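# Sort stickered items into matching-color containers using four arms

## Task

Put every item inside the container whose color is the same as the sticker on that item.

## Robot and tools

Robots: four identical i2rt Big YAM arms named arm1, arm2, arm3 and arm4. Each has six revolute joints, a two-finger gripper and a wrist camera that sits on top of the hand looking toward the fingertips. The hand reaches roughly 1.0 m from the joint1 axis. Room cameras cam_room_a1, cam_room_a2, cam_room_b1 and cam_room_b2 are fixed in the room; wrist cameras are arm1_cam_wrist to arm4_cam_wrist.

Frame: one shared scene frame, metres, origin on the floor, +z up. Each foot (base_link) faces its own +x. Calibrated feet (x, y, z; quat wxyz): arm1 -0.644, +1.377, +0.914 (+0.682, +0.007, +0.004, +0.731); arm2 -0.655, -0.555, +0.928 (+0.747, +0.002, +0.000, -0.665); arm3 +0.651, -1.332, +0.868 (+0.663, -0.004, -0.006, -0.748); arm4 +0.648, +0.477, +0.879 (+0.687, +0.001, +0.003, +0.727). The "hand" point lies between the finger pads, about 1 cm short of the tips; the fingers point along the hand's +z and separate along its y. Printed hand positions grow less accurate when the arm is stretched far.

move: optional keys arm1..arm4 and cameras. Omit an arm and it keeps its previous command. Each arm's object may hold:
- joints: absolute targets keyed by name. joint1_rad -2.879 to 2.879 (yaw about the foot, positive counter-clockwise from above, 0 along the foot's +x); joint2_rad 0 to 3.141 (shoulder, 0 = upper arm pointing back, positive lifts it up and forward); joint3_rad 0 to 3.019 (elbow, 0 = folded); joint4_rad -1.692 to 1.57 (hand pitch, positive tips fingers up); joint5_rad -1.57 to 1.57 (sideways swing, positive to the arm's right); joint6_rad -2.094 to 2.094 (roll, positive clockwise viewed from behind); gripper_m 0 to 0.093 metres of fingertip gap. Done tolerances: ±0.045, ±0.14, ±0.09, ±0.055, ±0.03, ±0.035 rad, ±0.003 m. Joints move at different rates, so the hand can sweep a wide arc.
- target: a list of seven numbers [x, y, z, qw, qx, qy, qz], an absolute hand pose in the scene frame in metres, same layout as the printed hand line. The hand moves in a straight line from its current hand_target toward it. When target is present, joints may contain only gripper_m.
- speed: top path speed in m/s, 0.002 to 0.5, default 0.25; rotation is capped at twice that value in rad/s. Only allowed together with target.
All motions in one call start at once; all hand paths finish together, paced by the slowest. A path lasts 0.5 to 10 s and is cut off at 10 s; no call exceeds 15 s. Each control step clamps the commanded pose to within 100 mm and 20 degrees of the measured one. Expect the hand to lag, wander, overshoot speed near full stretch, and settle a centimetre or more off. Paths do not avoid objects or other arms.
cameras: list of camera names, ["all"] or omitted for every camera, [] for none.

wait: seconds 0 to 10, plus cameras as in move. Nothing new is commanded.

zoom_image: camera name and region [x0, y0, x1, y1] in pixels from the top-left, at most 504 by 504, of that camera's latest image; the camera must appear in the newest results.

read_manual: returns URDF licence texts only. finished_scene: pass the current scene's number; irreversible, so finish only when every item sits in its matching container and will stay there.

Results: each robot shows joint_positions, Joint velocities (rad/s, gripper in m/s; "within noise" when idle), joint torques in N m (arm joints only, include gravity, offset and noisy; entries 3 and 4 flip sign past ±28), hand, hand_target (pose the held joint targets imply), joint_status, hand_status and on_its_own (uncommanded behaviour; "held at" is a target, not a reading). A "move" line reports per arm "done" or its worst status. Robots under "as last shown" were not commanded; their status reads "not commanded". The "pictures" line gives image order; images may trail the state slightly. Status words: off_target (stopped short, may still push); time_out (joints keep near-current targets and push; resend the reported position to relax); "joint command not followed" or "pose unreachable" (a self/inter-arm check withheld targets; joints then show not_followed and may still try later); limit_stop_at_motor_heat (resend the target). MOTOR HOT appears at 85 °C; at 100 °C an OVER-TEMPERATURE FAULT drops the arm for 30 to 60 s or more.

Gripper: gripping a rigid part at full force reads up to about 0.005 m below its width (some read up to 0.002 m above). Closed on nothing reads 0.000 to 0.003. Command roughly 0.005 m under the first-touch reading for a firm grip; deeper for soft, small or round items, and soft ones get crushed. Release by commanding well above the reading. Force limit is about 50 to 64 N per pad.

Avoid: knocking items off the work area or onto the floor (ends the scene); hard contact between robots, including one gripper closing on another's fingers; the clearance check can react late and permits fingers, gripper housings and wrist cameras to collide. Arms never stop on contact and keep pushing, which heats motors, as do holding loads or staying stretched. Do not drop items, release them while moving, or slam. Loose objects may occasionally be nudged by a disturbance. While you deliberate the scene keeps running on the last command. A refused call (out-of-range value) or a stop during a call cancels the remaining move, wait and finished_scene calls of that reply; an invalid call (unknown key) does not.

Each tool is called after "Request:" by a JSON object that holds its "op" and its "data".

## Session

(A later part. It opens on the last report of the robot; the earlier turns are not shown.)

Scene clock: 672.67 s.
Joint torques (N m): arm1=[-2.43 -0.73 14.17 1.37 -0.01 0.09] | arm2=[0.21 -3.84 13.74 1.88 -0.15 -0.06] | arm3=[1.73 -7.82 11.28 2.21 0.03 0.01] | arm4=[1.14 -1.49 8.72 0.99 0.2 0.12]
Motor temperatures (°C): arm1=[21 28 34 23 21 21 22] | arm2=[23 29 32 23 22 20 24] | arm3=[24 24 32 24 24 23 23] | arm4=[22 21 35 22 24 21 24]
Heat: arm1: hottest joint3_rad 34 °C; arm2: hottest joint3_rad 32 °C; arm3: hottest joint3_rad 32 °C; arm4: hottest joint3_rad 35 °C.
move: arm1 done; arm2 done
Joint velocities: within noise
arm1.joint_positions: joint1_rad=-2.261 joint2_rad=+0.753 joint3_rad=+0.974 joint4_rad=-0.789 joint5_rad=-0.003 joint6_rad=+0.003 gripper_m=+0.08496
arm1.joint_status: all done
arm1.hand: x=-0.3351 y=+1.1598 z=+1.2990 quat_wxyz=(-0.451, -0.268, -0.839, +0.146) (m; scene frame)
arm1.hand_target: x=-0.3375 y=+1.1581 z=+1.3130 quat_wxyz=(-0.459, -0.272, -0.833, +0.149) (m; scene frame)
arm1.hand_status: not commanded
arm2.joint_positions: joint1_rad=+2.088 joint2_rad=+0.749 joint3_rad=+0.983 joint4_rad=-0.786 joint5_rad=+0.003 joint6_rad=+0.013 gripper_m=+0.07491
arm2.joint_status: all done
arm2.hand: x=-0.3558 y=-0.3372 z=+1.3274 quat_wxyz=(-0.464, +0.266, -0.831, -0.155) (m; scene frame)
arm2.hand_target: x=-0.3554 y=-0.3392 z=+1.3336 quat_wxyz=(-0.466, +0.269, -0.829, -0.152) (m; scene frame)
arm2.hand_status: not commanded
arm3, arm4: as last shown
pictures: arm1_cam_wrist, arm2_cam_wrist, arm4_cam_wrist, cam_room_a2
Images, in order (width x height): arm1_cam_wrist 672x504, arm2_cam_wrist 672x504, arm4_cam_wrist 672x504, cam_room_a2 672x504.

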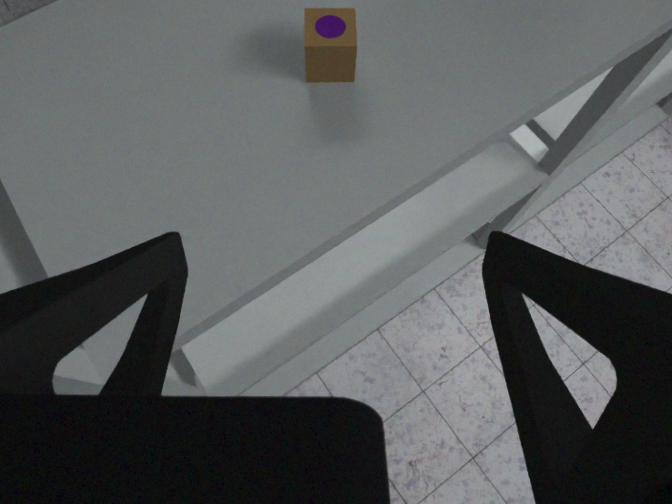

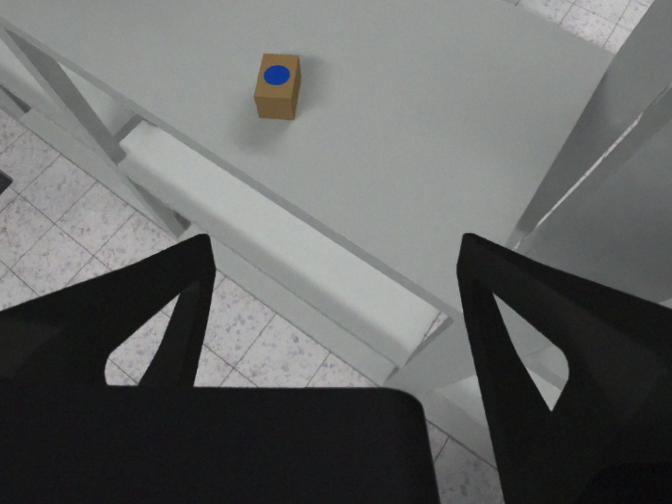

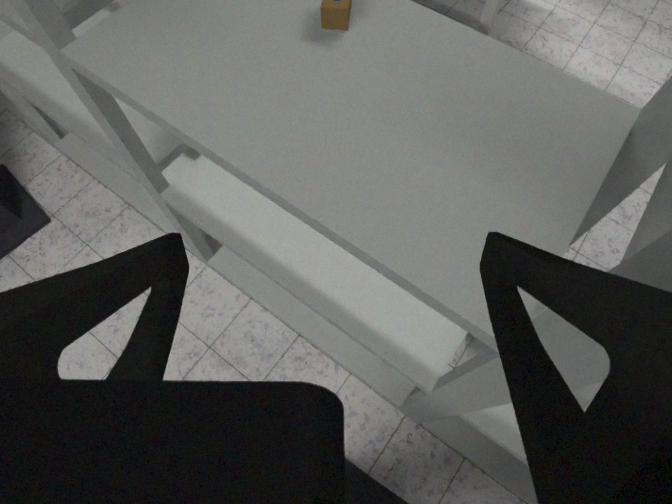

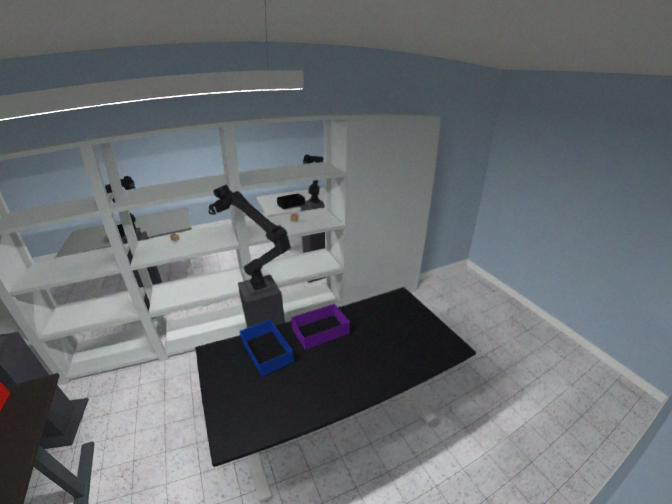

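Request:
{"op": "move", "data": {"arm4": {"target": [0.281, 0.217, 1.15, 0.1516, 0.8252, 0.2626, -0.4765], "speed": 0.2}, "cameras": ["arm4_cam_wrist"]}}

Request:
{"op": "move", "data": {"arm4": {"target": [-0.005, 0.0147, 1.13, 0.1516, 0.8252, 0.2626, -0.4765], "speed": 0.2}, "cameras": ["arm4_cam_wrist"]}}

Scene clock: 705.53 s.
Joint torques (N m): arm1=[-2.32 -1.38 14.06 1.31 -0.03 0.1] | arm2=[0.15 -3.9 13.75 1.89 -0.16 -0.06] | arm3=[1.79 -7.94 11.25 2.22 0.03 0.02] | arm4=[1.9 -6.53 9.63 2.07 0.22 0.17]
Motor temperatures (°C): arm1=[21 26 38 23 21 21 22] | arm2=[23 27 37 22 22 20 23] | arm3=[24 24 33 24 24 23 23] | arm4=[22 21 35 22 24 21 24]
Heat: arm1: hottest joint3_rad 38 °C; arm2: hottest joint3_rad 37 °C; arm3: hottest joint3_rad 33 °C; arm4: hottest joint3_rad 35 °C.
move: arm4 done
Joint velocities: within noise
arm1, arm2, arm3: as last shown
arm2.hand_target: x=-0.3554 y=-0.3392 z=+1.3337 quat_wxyz=(-0.466, +0.269, -0.829, -0.152) (m; scene frame)
arm4.joint_positions: joint1_rad=+2.126 joint2_rad=+0.980 joint3_rad=+0.741 joint4_rad=-0.308 joint5_rad=-0.001 joint6_rad=-0.011 gripper_m=+0.09407
arm4.joint_status: not commanded
arm4.hand: x=+0.2818 y=+0.2212 z=+1.1462 quat_wxyz=(+0.146, +0.829, +0.267, -0.470) (m; scene frame)
arm4.hand_target: x=+0.2810 y=+0.2171 z=+1.1500 quat_wxyz=(+0.152, +0.825, +0.263, -0.476) (m; scene frame)
arm4.hand_status: done (0.006 m and 1.1 deg from the pose sent, 0.256 m and 2.3 deg at the start)
pictures: arm4_cam_wrist
Images, in order (width x height): arm4_cam_wrist 672x504.

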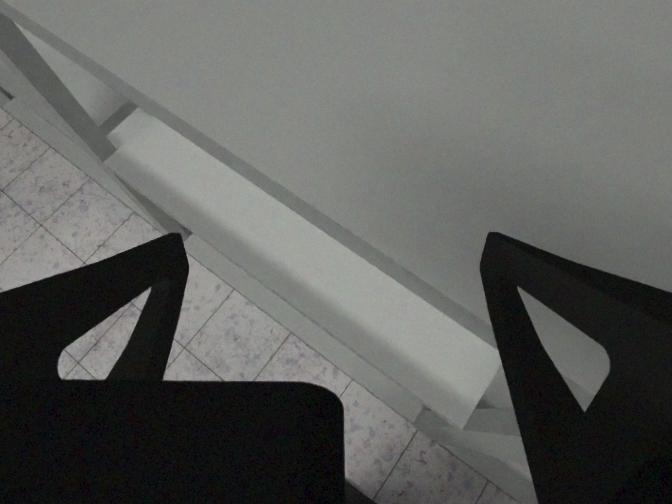

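Scene clock: 707.93 s.
Joint torques (N m): arm1=[-2.78 -0.67 13.9 1.4 -0.08 0.06] | arm2=[0.26 -3.9 13.76 1.87 -0.15 -0.06] | arm3=[1.79 -7.71 11.25 2.19 0.02 0.01] | arm4=[1.38 -20.72 13.39 0.83 0.17 0.16]
Motor temperatures (°C): arm1=[21 26 38 23 21 21 22] | arm2=[23 27 37 22 22 20 23] | arm3=[24 24 33 24 24 23 23] | arm4=[22 22 36 22 24 21 24]
Heat: arm1: hottest joint3_rad 38 °C; arm2: hottest joint3_rad 37 °C; arm3: hottest joint3_rad 33 °C; arm4: hottest joint3_rad 36 °C.
move: arm4 off_target
Joint velocities: within noise
arm1, arm2: as last shown
arm3.joint_positions: joint1_rad=+1.681 joint2_rad=+1.008 joint3_rad=+1.181 joint4_rad=-0.817 joint5_rad=+0.000 joint6_rad=-0.007 gripper_m=+0.09402
arm3.joint_status: not commanded
arm3.hand: x=+1.1005 y=-1.3311 z=+1.2732 quat_wxyz=(-0.448, +0.001, -0.894, +0.010) (m; scene frame)
arm3.hand_target: x=+1.1021 y=-1.3270 z=+1.2911 quat_wxyz=(-0.467, +0.002, -0.884, +0.006) (m; scene frame)
arm3.hand_status: not commanded
arm4.joint_positions: joint1_rad=+2.126 joint2_rad=+1.902 joint3_rad=+1.627 joint4_rad=-0.274 joint5_rad=-0.001 joint6_rad=-0.011 gripper_m=+0.09407
arm4.joint_status: not commanded
arm4.hand: x=+0.0045 y=+0.0270 z=+1.1186 quat_wxyz=(+0.146, +0.829, +0.267, -0.470) (m; scene frame)
arm4.hand_target: x=-0.0040 y=+0.0155 z=+1.1299 quat_wxyz=(+0.152, +0.825, +0.263, -0.477) (m; scene frame)
arm4.hand_status: off_target (0.019 m and 1.2 deg from the pose sent, 0.354 m and 1.1 deg at the start)
pictures: arm4_cam_wrist
Images, in order (width x height): arm4_cam_wrist 672x504.

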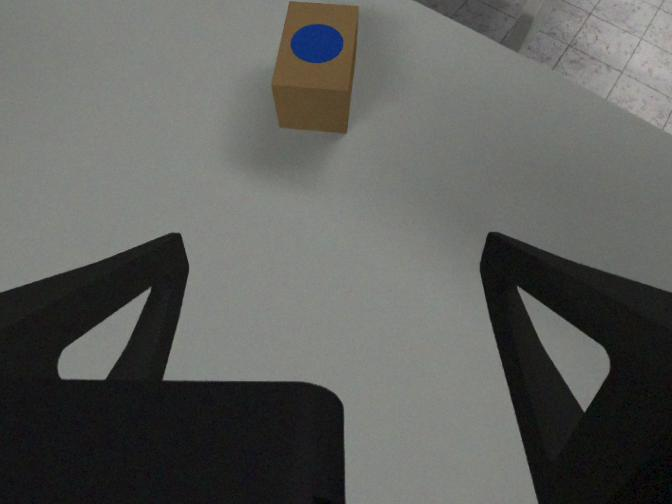

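Request:
{"op": "move", "data": {"arm4": {"target": [-0.064, -0.045, 1.085, 0.1294, 0.8365, 0.2241, -0.483], "speed": 0.12}, "cameras": ["arm4_cam_wrist"]}}

Scene clock: 735.83 s.
Joint torques (N m): arm1=[-2.96 -0.73 14.09 1.32 -0.04 0.07] | arm2=[0.26 -3.84 13.72 1.88 -0.16 -0.06] | arm3=[1.73 -7.82 11.25 2.24 0.02 0.02] | arm4=[1.44 -23.82 13.56 0.84 0.24 0.2]
Motor temperatures (°C): arm1=[21 26 40 23 21 21 22] | arm2=[23 27 39 22 22 20 23] | arm3=[24 24 33 24 24 23 23] | arm4=[22 25 43 22 24 21 24]
Heat: arm1: hottest joint3_rad 40 °C; arm2: hottest joint3_rad 39 °C; arm3: hottest joint3_rad 33 °C; arm4: hottest joint3_rad 43 °C.
move: arm4 off_target
Joint velocities: within noise
arm1, arm2, arm3: as last shown
arm4.joint_positions: joint1_rad=+2.163 joint2_rad=+2.159 joint3_rad=+1.937 joint4_rad=-0.323 joint5_rad=+0.111 joint6_rad=+0.052 gripper_m=+0.09407
arm4.joint_status: not commanded
arm4.hand: x=-0.0569 y=-0.0320 z=+1.0811 quat_wxyz=(+0.124, +0.838, +0.229, -0.479) (m; scene frame)
arm4.hand_target: x=-0.0631 y=-0.0442 z=+1.0850 quat_wxyz=(+0.130, +0.836, +0.224, -0.484) (m; scene frame)
arm4.hand_status: off_target (0.015 m and 1.0 deg from the pose sent, 0.105 m and 5.5 deg at the start)
pictures: arm4_cam_wrist
Images, in order (width x height): arm4_cam_wrist 672x504.

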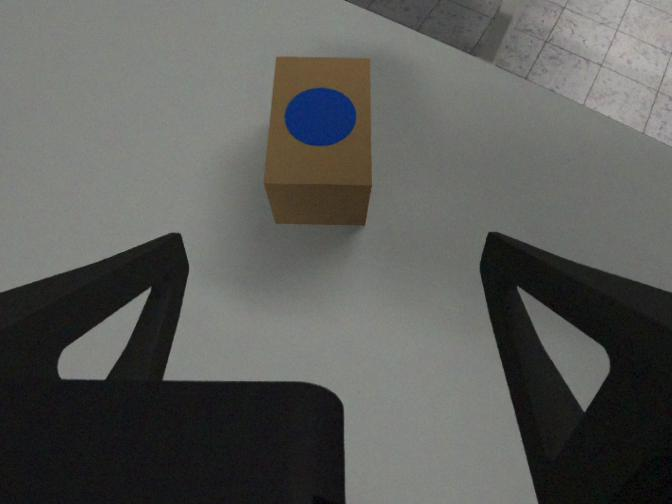

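Request:
{"op": "move", "data": {"arm4": {"target": [-0.133, -0.092, 1.024, 0.1294, 0.8365, 0.2241, -0.483], "speed": 0.1}, "cameras": ["arm4_cam_wrist"]}}

Scene clock: 745.63 s.
Joint torques (N m): arm1=[-2.55 -0.67 13.93 1.25 -0.03 0.05] | arm2=[0.21 -3.78 13.75 1.88 -0.16 -0.06] | arm3=[1.67 -7.82 11.28 2.25 0.03 0.01] | arm4=[0.97 -27.58 13.79 0.92 0.06 0.14]
Motor temperatures (°C): arm1=[21 25 40 23 21 21 22] | arm2=[23 26 39 22 22 20 23] | arm3=[24 24 33 24 24 23 23] | arm4=[22 26 44 22 24 21 24]
Heat: arm1: hottest joint3_rad 40 °C; arm2: hottest joint3_rad 39 °C; arm3: hottest joint3_rad 33 °C; arm4: hottest joint3_rad 44 °C.
move: arm4 off_target
Joint velocities: within noise
arm1, arm2, arm3: as last shown
arm4.joint_positions: joint1_rad=+2.163 joint2_rad=+2.506 joint3_rad=+2.426 joint4_rad=-0.457 joint5_rad=+0.111 joint6_rad=+0.053 gripper_m=+0.09407
arm4.joint_status: not commanded
arm4.hand: x=-0.1270 y=-0.0851 z=+1.0298 quat_wxyz=(+0.125, +0.836, +0.228, -0.483) (m; scene frame)
arm4.hand_target: x=-0.1321 y=-0.0911 z=+1.0238 quat_wxyz=(+0.130, +0.836, +0.224, -0.484) (m; scene frame)
arm4.hand_status: off_target (0.011 m and 0.7 deg from the pose sent, 0.112 m and 1.0 deg at the start)
pictures: arm4_cam_wrist
Images, in order (width x height): arm4_cam_wrist 672x504.

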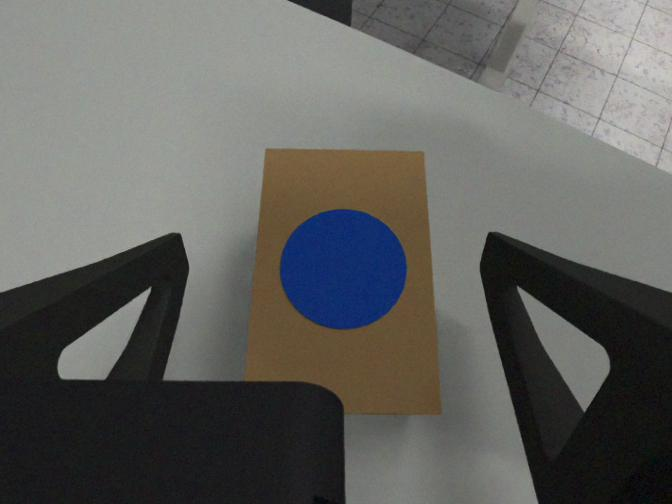

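Request:
{"op": "move", "data": {"arm4": {"joints": {"gripper_m": 0.05}}, "cameras": []}}

Request:
{"op": "move", "data": {"arm4": {"joints": {"gripper_m": 0.038}}, "cameras": ["arm4_cam_wrist"]}}

Scene clock: 750.83 s.
Joint torques (N m): arm1=[-2.73 -1.44 13.94 1.48 0 0.09] | arm2=[0.15 -3.96 13.72 1.88 -0.16 -0.06] | arm3=[1.73 -7.94 11.3 2.21 0.01 0] | arm4=[1.08 -27.28 13.7 0.9 0.07 0.14]
Motor temperatures (°C): arm1=[21 25 40 23 21 21 22] | arm2=[23 26 39 22 22 20 23] | arm3=[24 24 33 24 24 23 23] | arm4=[22 27 44 22 24 21 24]
Heat: arm1: hottest joint3_rad 40 °C; arm2: hottest joint3_rad 39 °C; arm3: hottest joint3_rad 33 °C; arm4: hottest joint3_rad 44 °C.
move: arm4 done
Joint velocities: within noise
arm1, arm2, arm3: as last shown
arm4.joint_positions: joint1_rad=+2.163 joint2_rad=+2.506 joint3_rad=+2.426 joint4_rad=-0.457 joint5_rad=+0.111 joint6_rad=+0.053 gripper_m=+0.05011
arm4.joint_status: all done
arm4.hand: x=-0.1270 y=-0.0850 z=+1.0297 quat_wxyz=(+0.125, +0.836, +0.228, -0.482) (m; scene frame)
arm4.hand_target: x=-0.1321 y=-0.0911 z=+1.0237 quat_wxyz=(+0.130, +0.836, +0.224, -0.484) (m; scene frame)
arm4.hand_status: not commanded
pictures: none
No camera images: "cameras" was empty.

Scene clock: 751.27 s.
Joint torques (N m): arm1=[-2.37 -0.73 13.93 1.4 -0.05 0.06] | arm2=[0.32 -3.84 13.72 1.87 -0.16 -0.06] | arm3=[1.79 -7.82 11.29 2.22 0.02 0.02] | arm4=[0.91 -27.69 13.72 0.95 0.11 0.16]
Motor temperatures (°C): arm1=[21 25 40 23 21 21 22] | arm2=[23 26 39 22 22 20 23] | arm3=[24 24 33 24 24 23 23] | arm4=[22 27 44 22 24 21 24]
Heat: arm1: hottest joint3_rad 40 °C; arm2: hottest joint3_rad 39 °C; arm3: hottest joint3_rad 33 °C; arm4: hottest joint3_rad 44 °C.
move: arm4 off_target
Joint velocities: within noise
arm1, arm2, arm3: as last shown
arm4.joint_positions: joint1_rad=+2.163 joint2_rad=+2.506 joint3_rad=+2.426 joint4_rad=-0.457 joint5_rad=+0.111 joint6_rad=+0.053 gripper_m=+0.04419
arm4.joint_status: gripper_m off_target (ended at +0.04421, target +0.03800)
arm4.hand: x=-0.1270 y=-0.0850 z=+1.0297 quat_wxyz=(+0.125, +0.836, +0.228, -0.482) (m; scene frame)
arm4.hand_target: x=-0.1321 y=-0.0911 z=+1.0237 quat_wxyz=(+0.130, +0.836, +0.224, -0.484) (m; scene frame)
arm4.hand_status: not commanded
pictures: arm4_cam_wrist
Images, in order (width x height): arm4_cam_wrist 672x504.

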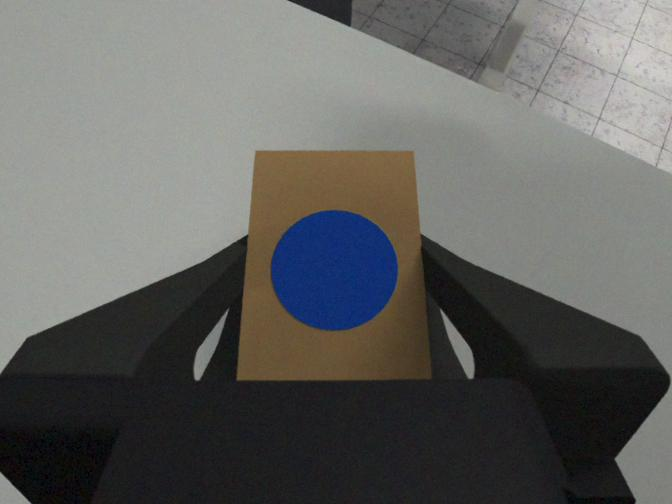

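Request:
{"op": "move", "data": {"arm4": {"target": [-0.115, -0.080, 1.09, 0.1294, 0.8365, 0.2241, -0.483], "speed": 0.1}, "cameras": ["arm4_cam_wrist"]}}

Request:
{"op": "move", "data": {"arm4": {"target": [0.275, 0.213, 1.15, 0.1516, 0.8252, 0.2626, -0.4765], "speed": 0.2}, "cameras": ["arm4_cam_wrist"]}}

Scene clock: 759.20 s.
Joint torques (N m): arm1=[-2.96 -0.67 14.01 1.43 -0.03 0.08] | arm2=[0.15 -3.9 13.74 1.87 -0.16 -0.06] | arm3=[1.79 -7.82 11.25 2.19 0.01 0.02] | arm4=[1.44 -31.91 10.47 1.03 0.09 0.16]
Motor temperatures (°C): arm1=[21 25 40 23 21 21 22] | arm2=[23 26 39 22 22 20 23] | arm3=[24 24 33 24 24 23 23] | arm4=[22 28 44 22 24 21 25]
Heat: arm1: hottest joint3_rad 40 °C; arm2: hottest joint3_rad 39 °C; arm3: hottest joint3_rad 33 °C; arm4: hottest joint3_rad 44 °C.
move: arm4 off_target
Joint velocities: within noise
arm1, arm2, arm3: as last shown
arm4.joint_positions: joint1_rad=+2.163 joint2_rad=+2.444 joint3_rad=+2.426 joint4_rad=-0.531 joint5_rad=+0.111 joint6_rad=+0.053 gripper_m=+0.04419
arm4.joint_status: not commanded
arm4.hand: x=-0.1176 y=-0.0779 z=+1.0717 quat_wxyz=(+0.123, +0.839, +0.229, -0.478) (m; scene frame)
arm4.hand_target: x=-0.1151 y=-0.0798 z=+1.0899 quat_wxyz=(+0.129, +0.836, +0.224, -0.483) (m; scene frame)
arm4.hand_status: off_target (0.019 m and 1.1 deg from the pose sent, 0.062 m and 0.7 deg at the start)
pictures: arm4_cam_wrist
Images, in order (width x height): arm4_cam_wrist 672x504.

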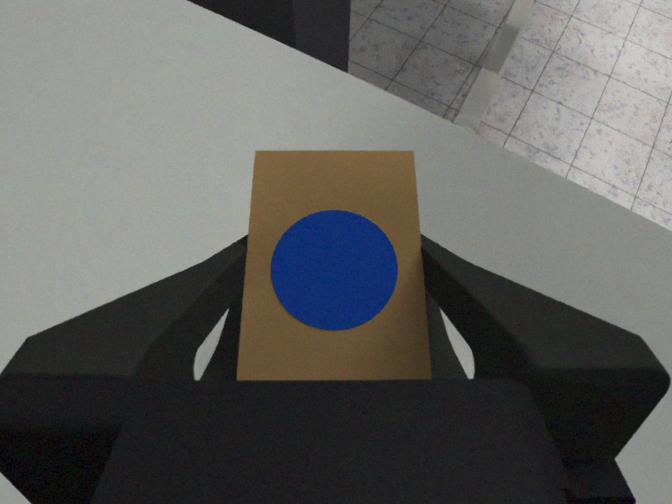

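Scene clock: 762.30 s.
Joint torques (N m): arm1=[-2.02 -1.26 14.01 1.44 -0.04 0.11] | arm2=[0.15 -3.9 13.75 1.87 -0.16 -0.07] | arm3=[1.61 -7.77 11.3 2.24 0.01 0.02] | arm4=[0.15 -6.65 9.48 0.96 -0.06 -0.1]
Motor temperatures (°C): arm1=[21 25 40 23 21 21 22] | arm2=[23 26 39 22 22 20 23] | arm3=[24 24 33 24 24 23 23] | arm4=[22 28 43 22 24 21 25]
Heat: arm1: hottest joint3_rad 40 °C; arm2: hottest joint3_rad 39 °C; arm3: hottest joint3_rad 33 °C; arm4: hottest joint3_rad 43 °C.
move: arm4 done
Joint velocities: within noise
arm1.joint_positions: joint1_rad=-2.261 joint2_rad=+0.753 joint3_rad=+0.974 joint4_rad=-0.789 joint5_rad=-0.003 joint6_rad=+0.003 gripper_m=+0.08496
arm1.joint_status: not commanded
arm1.hand: x=-0.3351 y=+1.1598 z=+1.2990 quat_wxyz=(-0.451, -0.268, -0.839, +0.146) (m; scene frame)
arm1.hand_target: x=-0.3375 y=+1.1581 z=+1.3130 quat_wxyz=(-0.459, -0.272, -0.833, +0.149) (m; scene frame)
arm1.hand_status: not commanded
arm2.joint_positions: joint1_rad=+2.088 joint2_rad=+0.749 joint3_rad=+0.983 joint4_rad=-0.786 joint5_rad=+0.003 joint6_rad=+0.013 gripper_m=+0.07491
arm2.joint_status: not commanded
arm2.hand: x=-0.3558 y=-0.3372 z=+1.3274 quat_wxyz=(-0.464, +0.266, -0.831, -0.155) (m; scene frame)
arm2.hand_target: x=-0.3554 y=-0.3392 z=+1.3337 quat_wxyz=(-0.466, +0.269, -0.829, -0.152) (m; scene frame)
arm2.hand_status: not commanded
arm3: as last shown
arm4.joint_positions: joint1_rad=+2.142 joint2_rad=+1.004 joint3_rad=+0.756 joint4_rad=-0.271 joint5_rad=+0.006 joint6_rad=+0.015 gripper_m=+0.04419
arm4.joint_status: not commanded
arm4.hand: x=+0.2764 y=+0.2094 z=+1.1524 quat_wxyz=(+0.157, +0.824, +0.259, -0.479) (m; scene frame)
arm4.hand_target: x=+0.2751 y=+0.2129 z=+1.1500 quat_wxyz=(+0.152, +0.825, +0.263, -0.476) (m; scene frame)
arm4.hand_status: done (0.005 m and 0.9 deg from the pose sent, 0.495 m and 5.3 deg at the start)
pictures: arm4_cam_wrist
Images, in order (width x height): arm4_cam_wrist 672x504.

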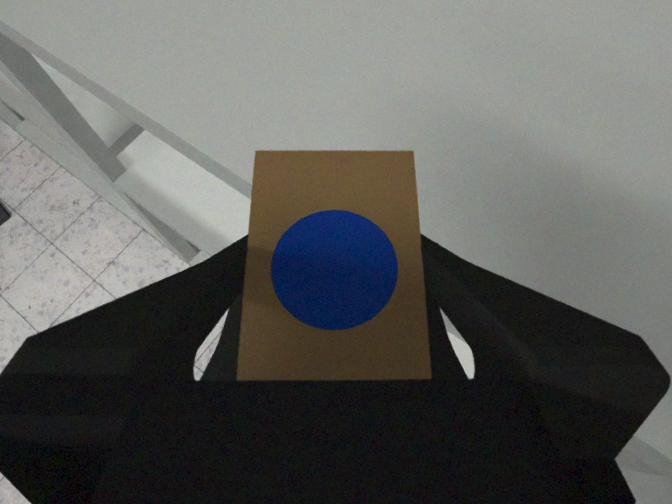

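Request:
{"op": "move", "data": {"arm4": {"joints": {"joint2_rad": 0.75, "joint3_rad": 1.0, "joint4_rad": -0.8, "joint5_rad": 0, "joint6_rad": 0}}, "cameras": []}}

Request:
{"op": "move", "data": {"arm4": {"joints": {"joint1_rad": -1.6}}, "cameras": ["arm4_cam_wrist", "cam_room_a2"]}}

Scene clock: 768.43 s.
Joint torques (N m): arm1=[-2.61 -0.79 14.13 1.25 -0.06 0.09] | arm2=[0.21 -3.84 13.72 1.85 -0.16 -0.06] | arm3=[1.67 -7.88 11.25 2.22 0.02 0.01] | arm4=[0.15 -2.9 10.5 0.79 -0.05 -0.11]
Motor temperatures (°C): arm1=[21 25 40 23 21 21 22] | arm2=[23 26 39 22 22 20 23] | arm3=[24 24 33 24 24 23 23] | arm4=[22 27 42 22 24 21 25]
Heat: arm1: hottest joint3_rad 40 °C; arm2: hottest joint3_rad 39 °C; arm3: hottest joint3_rad 33 °C; arm4: hottest joint3_rad 42 °C.
move: arm4 done
Joint velocities: within noise
arm1, arm2, arm3: as last shown
arm4.joint_positions: joint1_rad=+2.142 joint2_rad=+0.748 joint3_rad=+0.987 joint4_rad=-0.791 joint5_rad=+0.004 joint6_rad=+0.014 gripper_m=+0.04419
arm4.joint_status: all done
arm4.hand: x=+0.3489 y=+0.2618 z=+1.2810 quat_wxyz=(+0.153, +0.831, +0.262, -0.466) (m; scene frame)
arm4.hand_target: x=+0.3474 y=+0.2642 z=+1.2857 quat_wxyz=(+0.149, +0.830, +0.265, -0.468) (m; scene frame)
arm4.hand_status: not commanded
pictures: none
No camera images: "cameras" was empty.

Scene clock: 771.00 s.
Joint torques (N m): arm1=[-2.67 -0.73 13.87 1.29 -0.07 0.1] | arm2=[0.26 -3.84 13.76 1.88 -0.16 -0.06] | arm3=[1.73 -7.88 11.28 2.22 0.02 0.01] | arm4=[0.44 -3.9 10.48 1.01 -0.01 -0.09]
Motor temperatures (°C): arm1=[21 25 41 23 21 21 22] | arm2=[23 26 39 22 22 20 23] | arm3=[24 24 33 24 24 23 23] | arm4=[22 26 42 22 24 21 25]
Heat: arm1: hottest joint3_rad 41 °C; arm2: hottest joint3_rad 39 °C; arm3: hottest joint3_rad 33 °C; arm4: hottest joint3_rad 42 °C.
move: arm4 done
Joint velocities: within noise
arm1, arm2: as last shown
arm3.joint_positions: joint1_rad=+1.681 joint2_rad=+1.008 joint3_rad=+1.181 joint4_rad=-0.817 joint5_rad=+0.000 joint6_rad=-0.007 gripper_m=+0.09402
arm3.joint_status: not commanded
arm3.hand: x=+1.1005 y=-1.3311 z=+1.2732 quat_wxyz=(-0.448, +0.001, -0.894, +0.010) (m; scene frame)
arm3.hand_target: x=+1.1021 y=-1.3270 z=+1.2911 quat_wxyz=(-0.467, +0.002, -0.884, +0.006) (m; scene frame)
arm3.hand_status: not commanded
arm4.joint_positions: joint1_rad=-1.598 joint2_rad=+0.755 joint3_rad=+0.987 joint4_rad=-0.791 joint5_rad=+0.003 joint6_rad=+0.011 gripper_m=+0.04421
arm4.joint_status: all done
arm4.hand: x=+1.0224 y=+0.4886 z=+1.2746 quat_wxyz=(-0.483, +0.008, -0.876, -0.007) (m; scene frame)
arm4.hand_target: x=+1.0204 y=+0.4885 z=+1.2818 quat_wxyz=(-0.487, +0.013, -0.874, -0.005) (m; scene frame)
arm4.hand_status: not commanded
pictures: arm4_cam_wrist, cam_room_a2
Images, in order (width x height): arm4_cam_wrist 672x504, cam_room_a2 672x504.

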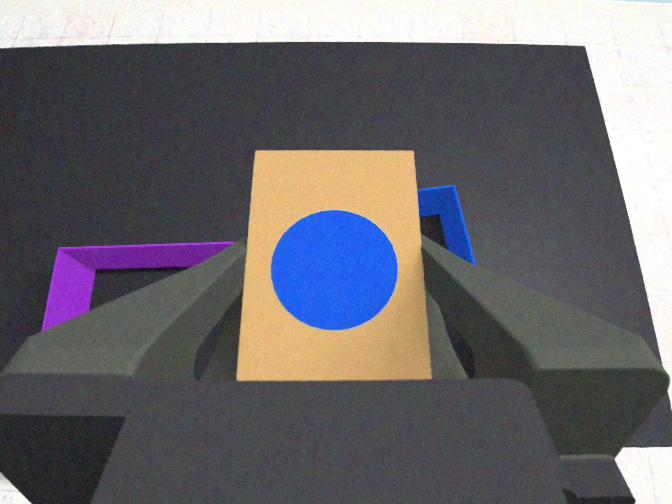

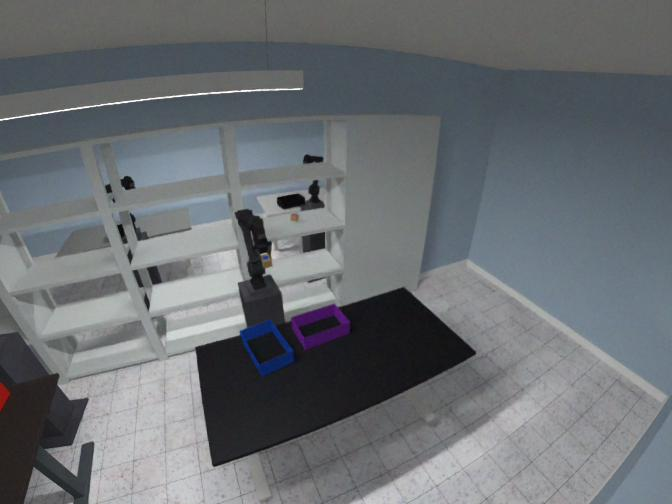

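Request:
{"op": "move", "data": {"arm4": {"target": [1.08, 0.395, 1.10, 0.5, 0, 0.866, 0], "speed": 0.2}, "cameras": ["arm4_cam_wrist"]}}

Request:
{"op": "zoom_image", "data": {"camera": "arm4_cam_wrist", "region": [84, 0, 588, 504]}}

Scene clock: 786.03 s.
Joint torques (N m): arm1=[-2.55 -0.79 14.06 1.4 -0.05 0.06] | arm2=[0.26 -3.9 13.74 1.89 -0.16 -0.05] | arm3=[1.73 -7.94 11.26 2.25 0.02 0.01] | arm4=[0.44 -6.42 9.24 2 -0.11 -0.11]
Motor temperatures (°C): arm1=[21 25 41 23 21 21 22] | arm2=[23 26 40 22 22 20 23] | arm3=[24 24 33 24 24 23 23] | arm4=[22 25 42 22 24 21 26]
Heat: arm1: hottest joint3_rad 41 °C; arm2: hottest joint3_rad 40 °C; arm3: hottest joint3_rad 33 °C; arm4: hottest joint3_rad 42 °C.
move: arm4 done
Joint velocities: within noise
arm1, arm2, arm3: as last shown
arm4.joint_positions: joint1_rad=-1.909 joint2_rad=+1.000 joint3_rad=+0.622 joint4_rad=-0.182 joint5_rad=-0.245 joint6_rad=-0.128 gripper_m=+0.04421
arm4.joint_status: not commanded
arm4.hand: x=+1.0766 y=+0.3974 z=+1.0942 quat_wxyz=(-0.490, -0.007, -0.872, -0.006) (m; scene frame)
arm4.hand_target: x=+1.0799 y=+0.3950 z=+1.1001 quat_wxyz=(-0.500, +0.000, -0.866, +0.000) (m; scene frame)
arm4.hand_status: done (0.007 m and 1.7 deg from the pose sent, 0.206 m and 2.6 deg at the start)
pictures: arm4_cam_wrist
Images, in order (width x height): arm4_cam_wrist 672x504.

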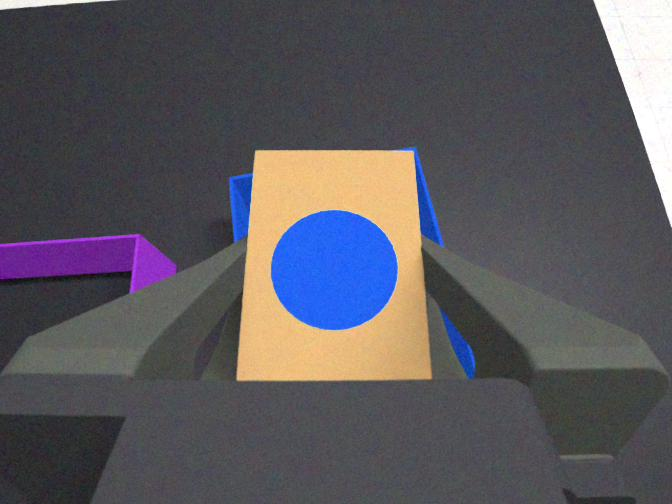

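Scaled by 1.000.

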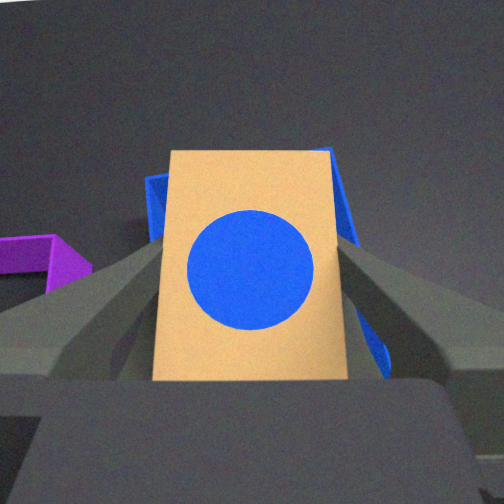

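Request:
{"op": "move", "data": {"arm4": {"target": [1.172, 0.392, 0.94, 0.4905, -0.0759, 0.8671, 0.0429], "speed": 0.15}, "cameras": ["arm4_cam_wrist"]}}

Scene clock: 811.63 s.
Joint torques (N m): arm1=[-2.55 -1.49 14.04 1.35 -0.06 0.12] | arm2=[0.21 -3.96 13.74 1.87 -0.16 -0.05] | arm3=[1.67 -7.71 11.26 2.28 0.02 0.02] | arm4=[0.26 -12.22 8.57 1.89 -0.21 -0.11]
Motor temperatures (°C): arm1=[21 25 41 23 21 21 22] | arm2=[23 26 40 22 22 20 23] | arm3=[24 24 33 24 24 23 23] | arm4=[22 24 39 22 24 21 26]
Heat: arm1: hottest joint3_rad 41 °C; arm2: hottest joint3_rad 40 °C; arm3: hottest joint3_rad 33 °C; arm4: hottest joint3_rad 39 °C.
move: arm4 off_target
Joint velocities: within noise
arm1, arm2, arm3: as last shown
arm4.joint_positions: joint1_rad=-1.909 joint2_rad=+1.619 joint3_rad=+0.632 joint4_rad=+0.351 joint5_rad=-0.389 joint6_rad=-0.232 gripper_m=+0.04421
arm4.joint_status: not commanded
arm4.hand: x=+1.1521 y=+0.3991 z=+0.9251 quat_wxyz=(-0.469, +0.066, -0.879, -0.053) (m; scene frame)
arm4.hand_target: x=+1.1709 y=+0.3922 z=+0.9406 quat_wxyz=(-0.490, +0.076, -0.867, -0.043) (m; scene frame)
arm4.hand_status: off_target (0.026 m and 3.3 deg from the pose sent, 0.181 m and 10.4 deg at the start)
pictures: arm4_cam_wrist
Images, in order (width x height): arm4_cam_wrist 672x504.

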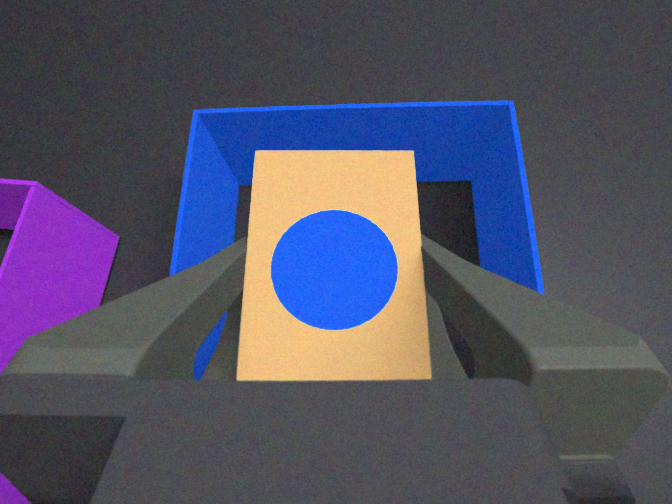

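Request:
{"op": "move", "data": {"arm4": {"target": [1.182, 0.385, 0.845, 0.4905, -0.0759, 0.8671, 0.0429], "speed": 0.1}, "cameras": ["arm4_cam_wrist"]}}

Scene clock: 825.23 s.
Joint torques (N m): arm1=[-2.67 -0.62 14.06 1.33 -0.03 0.08] | arm2=[0.21 -3.84 13.72 1.88 -0.16 -0.06] | arm3=[1.61 -7.82 11.25 2.21 0.03 0.01] | arm4=[-0.26 -13.74 5.63 1.92 -0.21 -0.1]
Motor temperatures (°C): arm1=[21 25 41 23 21 21 22] | arm2=[23 25 40 22 22 20 23] | arm3=[24 24 33 24 24 23 23] | arm4=[22 24 37 22 24 21 26]
Heat: arm1: hottest joint3_rad 41 °C; arm2: hottest joint3_rad 40 °C; arm3: hottest joint3_rad 33 °C; arm4: hottest joint3_rad 37 °C.
move: arm4 off_target
Joint velocities: within noise
arm1, arm2, arm3: as last shown
arm4.joint_positions: joint1_rad=-1.912 joint2_rad=+1.925 joint3_rad=+0.666 joint4_rad=+0.636 joint5_rad=-0.396 joint6_rad=-0.237 gripper_m=+0.04421
arm4.joint_status: not commanded
arm4.hand: x=+1.1683 y=+0.3934 z=+0.8397 quat_wxyz=(-0.475, +0.070, -0.875, -0.052) (m; scene frame)
arm4.hand_target: x=+1.1814 y=+0.3851 z=+0.8453 quat_wxyz=(-0.490, +0.076, -0.867, -0.043) (m; scene frame)
arm4.hand_status: off_target (0.017 m and 2.4 deg from the pose sent, 0.087 m and 3.3 deg at the start)
pictures: arm4_cam_wrist
Images, in order (width x height): arm4_cam_wrist 672x504.

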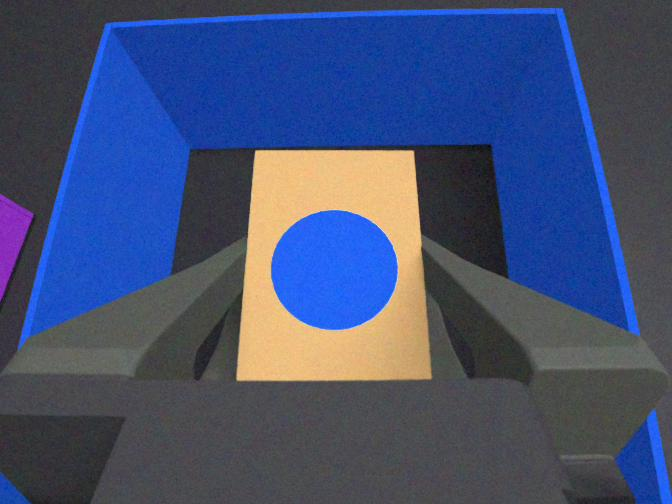

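Request:
{"op": "move", "data": {"arm4": {"target": [1.182, 0.385, 0.798, 0.4905, -0.0759, 0.8671, 0.0429], "speed": 0.06}, "cameras": ["arm4_cam_wrist"]}}

Scene clock: 828.63 s.
Joint torques (N m): arm1=[-2.26 -1.38 14.01 1.25 -0.04 0.08] | arm2=[0.15 -3.84 13.74 1.88 -0.16 -0.05] | arm3=[1.85 -7.82 11.29 2.22 0.02 0.02] | arm4=[0.44 -13.74 4.53 1.99 -0.21 -0.08]
Motor temperatures (°C): arm1=[21 25 41 23 21 21 22] | arm2=[23 25 40 22 22 20 23] | arm3=[24 24 33 24 24 23 23] | arm4=[22 24 37 22 24 21 26]
Heat: arm1: hottest joint3_rad 41 °C; arm2: hottest joint3_rad 40 °C; arm3: hottest joint3_rad 33 °C; arm4: hottest joint3_rad 37 °C.
move: arm4 off_target
Joint velocities: within noise
arm1, arm2, arm3: as last shown
arm4.joint_positions: joint1_rad=-1.912 joint2_rad=+2.073 joint3_rad=+0.696 joint4_rad=+0.765 joint5_rad=-0.396 joint6_rad=-0.238 gripper_m=+0.04421
arm4.joint_status: not commanded
arm4.hand: x=+1.1722 y=+0.3920 z=+0.7980 quat_wxyz=(-0.480, +0.071, -0.873, -0.050) (m; scene frame)
arm4.hand_target: x=+1.1815 y=+0.3851 z=+0.7981 quat_wxyz=(-0.490, +0.076, -0.867, -0.043) (m; scene frame)
arm4.hand_status: off_target (0.012 m and 1.8 deg from the pose sent, 0.045 m and 2.4 deg at the start)
pictures: arm4_cam_wrist
Images, in order (width x height): arm4_cam_wrist 672x504.

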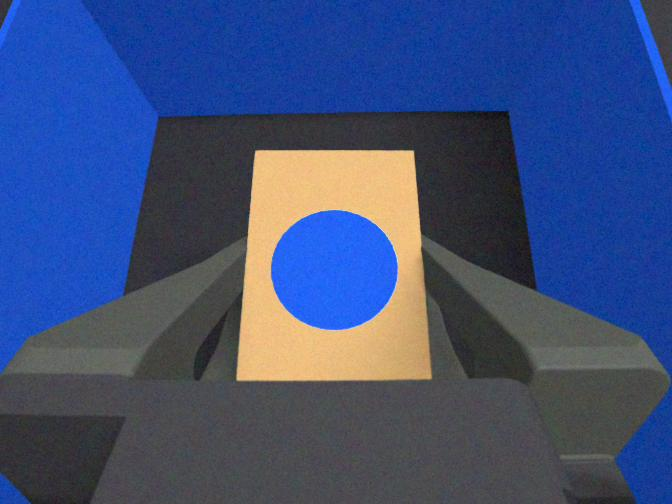

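Request:
{"op": "move", "data": {"arm4": {"target": [1.182, 0.385, 0.778, 0.4905, -0.0759, 0.8671, 0.0429], "speed": 0.04}, "cameras": ["arm4_cam_wrist"]}}

Scene clock: 834.23 s.
Joint torques (N m): arm1=[-2.14 -0.91 14.19 1.46 -0.06 0.08] | arm2=[0.26 -3.84 13.74 1.88 -0.15 -0.06] | arm3=[1.85 -7.88 11.26 2.24 0.02 0.03] | arm4=[-0.15 -14.39 4 1.85 -0.18 -0.11]
Motor temperatures (°C): arm1=[21 25 42 23 21 21 22] | arm2=[23 25 40 22 22 20 23] | arm3=[24 24 33 24 24 23 23] | arm4=[22 24 37 22 24 21 26]
Heat: arm1: hottest joint3_rad 42 °C; arm2: hottest joint3_rad 40 °C; arm3: hottest joint3_rad 33 °C; arm4: hottest joint3_rad 37 °C.
move: arm4 off_target
Joint velocities: within noise
arm1, arm2, arm3: as last shown
arm4.joint_positions: joint1_rad=-1.912 joint2_rad=+2.137 joint3_rad=+0.713 joint4_rad=+0.814 joint5_rad=-0.396 joint6_rad=-0.238 gripper_m=+0.04421
arm4.joint_status: not commanded
arm4.hand: x=+1.1733 y=+0.3916 z=+0.7795 quat_wxyz=(-0.481, +0.071, -0.873, -0.050) (m; scene frame)
arm4.hand_target: x=+1.1816 y=+0.3850 z=+0.7782 quat_wxyz=(-0.490, +0.076, -0.867, -0.043) (m; scene frame)
arm4.hand_status: off_target (0.011 m and 1.6 deg from the pose sent, 0.023 m and 1.8 deg at the start)
pictures: arm4_cam_wrist
Images, in order (width x height): arm4_cam_wrist 672x504.

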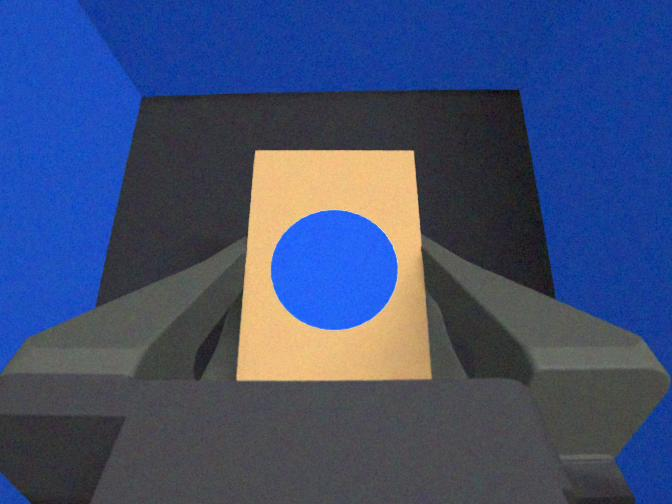

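Request:
{"op": "move", "data": {"arm4": {"target": [1.2115, 0.39, 0.79, 0.4905, -0.0759, 0.8671, 0.0429], "speed": 0.06}, "cameras": ["arm4_cam_wrist"]}}

Scene clock: 861.57 s.
Joint torques (N m): arm1=[-2.55 -1.03 14.15 1.17 -0.06 0.07] | arm2=[0.21 -3.96 13.74 1.85 -0.16 -0.06] | arm3=[1.67 -7.77 11.28 2.21 0.02 0.02] | arm4=[1.14 -17.38 4.57 0.98 0.06 0.13]
Motor temperatures (°C): arm1=[21 25 42 23 21 21 22] | arm2=[23 25 40 22 22 20 23] | arm3=[24 24 33 24 24 23 23] | arm4=[22 24 34 22 25 21 27]
Heat: arm1: hottest joint3_rad 42 °C; arm2: hottest joint3_rad 40 °C; arm3: hottest joint3_rad 33 °C; arm4: hottest joint3_rad 34 °C.
move: arm4 done
Joint velocities: within noise
arm1.joint_positions: joint1_rad=-2.261 joint2_rad=+0.753 joint3_rad=+0.974 joint4_rad=-0.789 joint5_rad=-0.003 joint6_rad=+0.003 gripper_m=+0.08496
arm1.joint_status: not commanded
arm1.hand: x=-0.3351 y=+1.1598 z=+1.2990 quat_wxyz=(-0.451, -0.268, -0.839, +0.146) (m; scene frame)
arm1.hand_target: x=-0.3375 y=+1.1581 z=+1.3130 quat_wxyz=(-0.459, -0.272, -0.833, +0.149) (m; scene frame)
arm1.hand_status: not commanded
arm2.joint_positions: joint1_rad=+2.088 joint2_rad=+0.749 joint3_rad=+0.983 joint4_rad=-0.786 joint5_rad=+0.003 joint6_rad=+0.013 gripper_m=+0.07491
arm2.joint_status: not commanded
arm2.hand: x=-0.3558 y=-0.3372 z=+1.3274 quat_wxyz=(-0.464, +0.266, -0.831, -0.155) (m; scene frame)
arm2.hand_target: x=-0.3554 y=-0.3392 z=+1.3337 quat_wxyz=(-0.466, +0.269, -0.829, -0.152) (m; scene frame)
arm2.hand_status: not commanded
arm3: as last shown
arm4.joint_positions: joint1_rad=-1.896 joint2_rad=+2.137 joint3_rad=+0.780 joint4_rad=+0.766 joint5_rad=-0.377 joint6_rad=-0.238 gripper_m=+0.04421
arm4.joint_status: not commanded
arm4.hand: x=+1.2017 y=+0.3892 z=+0.7870 quat_wxyz=(-0.487, +0.075, -0.869, -0.043) (m; scene frame)
arm4.hand_target: x=+1.2114 y=+0.3901 z=+0.7903 quat_wxyz=(-0.491, +0.076, -0.867, -0.043) (m; scene frame)
arm4.hand_status: done (0.010 m and 0.5 deg from the pose sent, 0.040 m and 1.6 deg at the start)
pictures: arm4_cam_wrist
Images, in order (width x height): arm4_cam_wrist 672x504.

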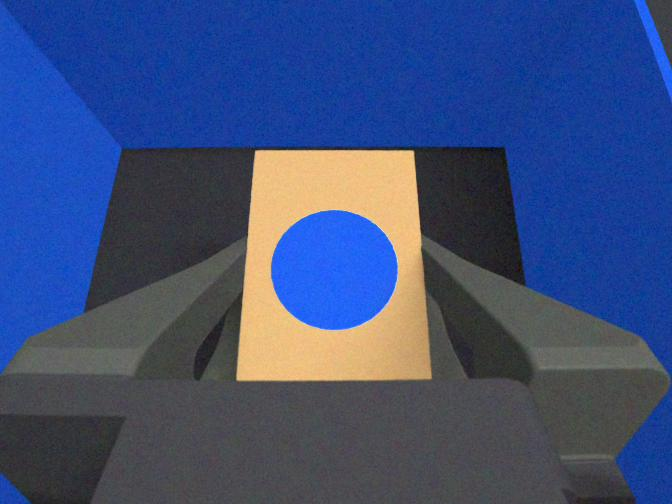

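Request:
{"op": "move", "data": {"arm4": {"target": [1.2105, 0.3905, 0.766, 0.4905, -0.0759, 0.8671, 0.0429], "speed": 0.04}, "cameras": ["arm4_cam_wrist"]}}

Scene clock: 865.53 s.
Joint torques (N m): arm1=[-2.14 -0.62 14.02 1.43 -0.03 0.06] | arm2=[0.15 -3.84 13.76 1.87 -0.15 -0.06] | arm3=[1.79 -7.82 11.28 2.22 0.02 0.01] | arm4=[1.08 -15.62 4.23 2 0.04 0.1]
Motor temperatures (°C): arm1=[21 25 42 23 21 21 22] | arm2=[23 25 41 22 22 20 23] | arm3=[24 24 33 24 24 23 23] | arm4=[22 24 34 22 24 21 27]
Heat: arm1: hottest joint3_rad 42 °C; arm2: hottest joint3_rad 41 °C; arm3: hottest joint3_rad 33 °C; arm4: hottest joint3_rad 34 °C.
move: arm4 off_target
Joint velocities: within noise
arm1, arm2, arm3: as last shown
arm4.joint_positions: joint1_rad=-1.896 joint2_rad=+2.188 joint3_rad=+0.794 joint4_rad=+0.791 joint5_rad=-0.376 joint6_rad=-0.238 gripper_m=+0.04421
arm4.joint_status: not commanded
arm4.hand: x=+1.2000 y=+0.3895 z=+0.7679 quat_wxyz=(-0.481, +0.074, -0.872, -0.045) (m; scene frame)
arm4.hand_target: x=+1.2103 y=+0.3907 z=+0.7663 quat_wxyz=(-0.490, +0.076, -0.867, -0.043) (m; scene frame)
arm4.hand_status: off_target (0.011 m and 1.2 deg from the pose sent, 0.023 m and 0.5 deg at the start)
pictures: arm4_cam_wrist
Images, in order (width x height): arm4_cam_wrist 672x504.

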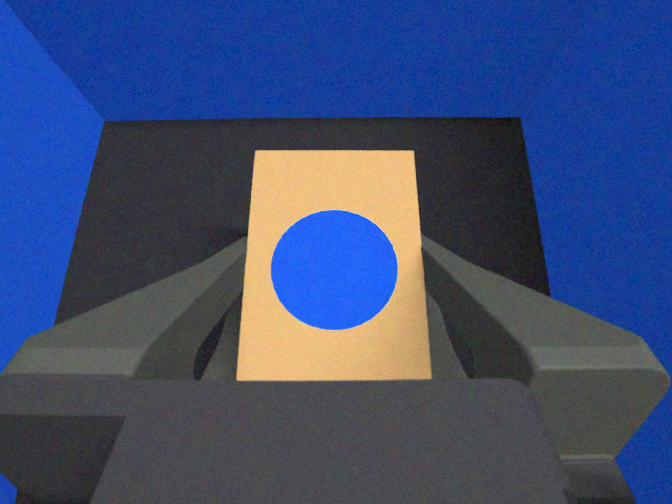

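Request:
{"op": "move", "data": {"arm4": {"target": [1.2105, 0.3905, 0.748, 0.4905, -0.0759, 0.8671, 0.0429], "speed": 0.04}, "cameras": ["arm4_cam_wrist"]}}

Scene clock: 872.90 s.
Joint torques (N m): arm1=[-2.67 -0.62 14.04 1.33 -0.05 0.07] | arm2=[0.21 -3.9 13.68 1.88 -0.15 -0.06] | arm3=[1.96 -7.94 11.28 2.26 0.02 0.01] | arm4=[1.44 -15.5 3.78 1.87 0.07 0.1]
Motor temperatures (°C): arm1=[21 25 42 23 21 21 22] | arm2=[23 25 41 22 22 20 23] | arm3=[24 24 33 24 24 23 23] | arm4=[22 24 33 22 24 21 27]
Heat: arm1: hottest joint3_rad 42 °C; arm2: hottest joint3_rad 41 °C; arm3: hottest joint3_rad 33 °C; arm4: hottest joint3_rad 33 °C.
move: arm4 done
Joint velocities: within noise
arm1, arm2: as last shown
arm3.joint_positions: joint1_rad=+1.681 joint2_rad=+1.008 joint3_rad=+1.181 joint4_rad=-0.817 joint5_rad=+0.000 joint6_rad=-0.007 gripper_m=+0.09402
arm3.joint_status: not commanded
arm3.hand: x=+1.1005 y=-1.3311 z=+1.2732 quat_wxyz=(-0.448, +0.001, -0.894, +0.010) (m; scene frame)
arm3.hand_target: x=+1.1021 y=-1.3270 z=+1.2911 quat_wxyz=(-0.467, +0.002, -0.884, +0.006) (m; scene frame)
arm3.hand_status: not commanded
arm4.joint_positions: joint1_rad=-1.896 joint2_rad=+2.242 joint3_rad=+0.815 joint4_rad=+0.828 joint5_rad=-0.376 joint6_rad=-0.238 gripper_m=+0.04421
arm4.joint_status: not commanded
arm4.hand: x=+1.2025 y=+0.3888 z=+0.7519 quat_wxyz=(-0.484, +0.074, -0.871, -0.044) (m; scene frame)
arm4.hand_target: x=+1.2102 y=+0.3907 z=+0.7481 quat_wxyz=(-0.490, +0.076, -0.867, -0.043) (m; scene frame)
arm4.hand_status: done (0.009 m and 0.9 deg from the pose sent, 0.022 m and 1.2 deg at the start)
pictures: arm4_cam_wrist
Images, in order (width x height): arm4_cam_wrist 672x504.

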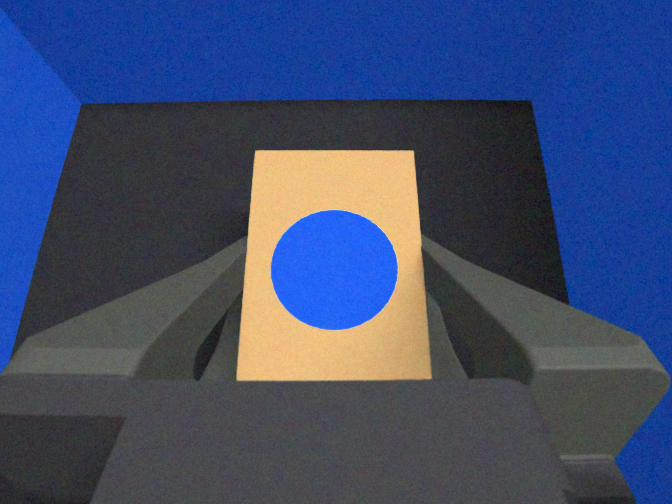

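Request:
{"op": "zoom_image", "data": {"camera": "arm4_cam_wrist", "region": [84, 70, 588, 400]}}

Request:
{"op": "move", "data": {"arm4": {"target": [1.2105, 0.3905, 0.735, 0.4905, -0.0759, 0.8671, 0.0429], "speed": 0.04}, "cameras": ["arm4_cam_wrist"]}}

Scaled by 1.000.

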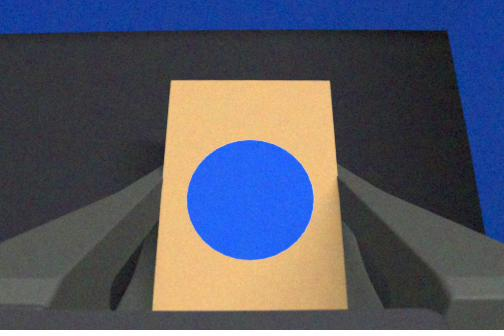

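Scene clock: 877.43 s.
Joint torques (N m): arm1=[-2.26 -0.73 13.93 1.33 -0.02 0.11] | arm2=[0.15 -3.9 13.75 1.89 -0.16 -0.05] | arm3=[1.79 -7.77 11.3 2.24 0.02 0.02] | arm4=[0.97 -14.68 3.45 1.65 0.04 0.12]
Motor temperatures (°C): arm1=[21 24 42 23 21 21 22] | arm2=[23 25 41 22 22 20 23] | arm3=[24 24 33 24 24 23 23] | arm4=[22 24 33 22 24 21 27]
Heat: arm1: hottest joint3_rad 42 °C; arm2: hottest joint3_rad 41 °C; arm3: hottest joint3_rad 33 °C; arm4: hottest joint3_rad 33 °C.
move: arm4 off_target
Joint velocities: within noise
arm1, arm2, arm3: as last shown
arm4.joint_positions: joint1_rad=-1.896 joint2_rad=+2.264 joint3_rad=+0.833 joint4_rad=+0.862 joint5_rad=-0.376 joint6_rad=-0.238 gripper_m=+0.04421
arm4.joint_status: not commanded
arm4.hand: x=+1.2100 y=+0.3867 z=+0.7509 quat_wxyz=(-0.496, +0.077, -0.864, -0.039) (m; scene frame)
arm4.hand_target: x=+1.2098 y=+0.3907 z=+0.7354 quat_wxyz=(-0.490, +0.076, -0.867, -0.043) (m; scene frame)
arm4.hand_status: off_target (0.016 m and 0.8 deg from the pose sent, 0.019 m and 0.9 deg at the start)
pictures: arm4_cam_wrist
Images, in order (width x height): arm4_cam_wrist 672x504.

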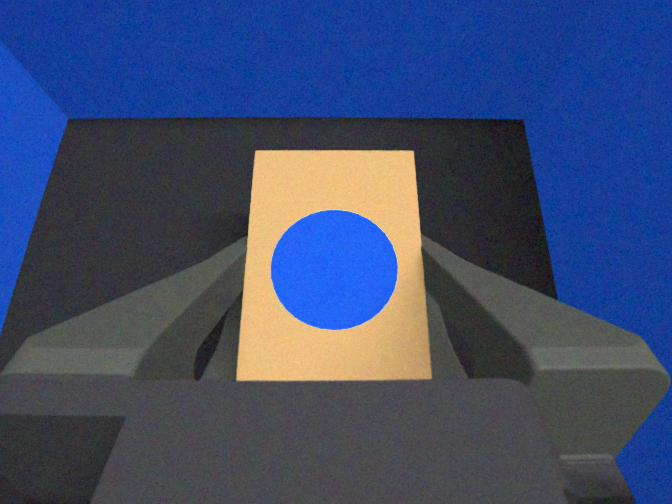

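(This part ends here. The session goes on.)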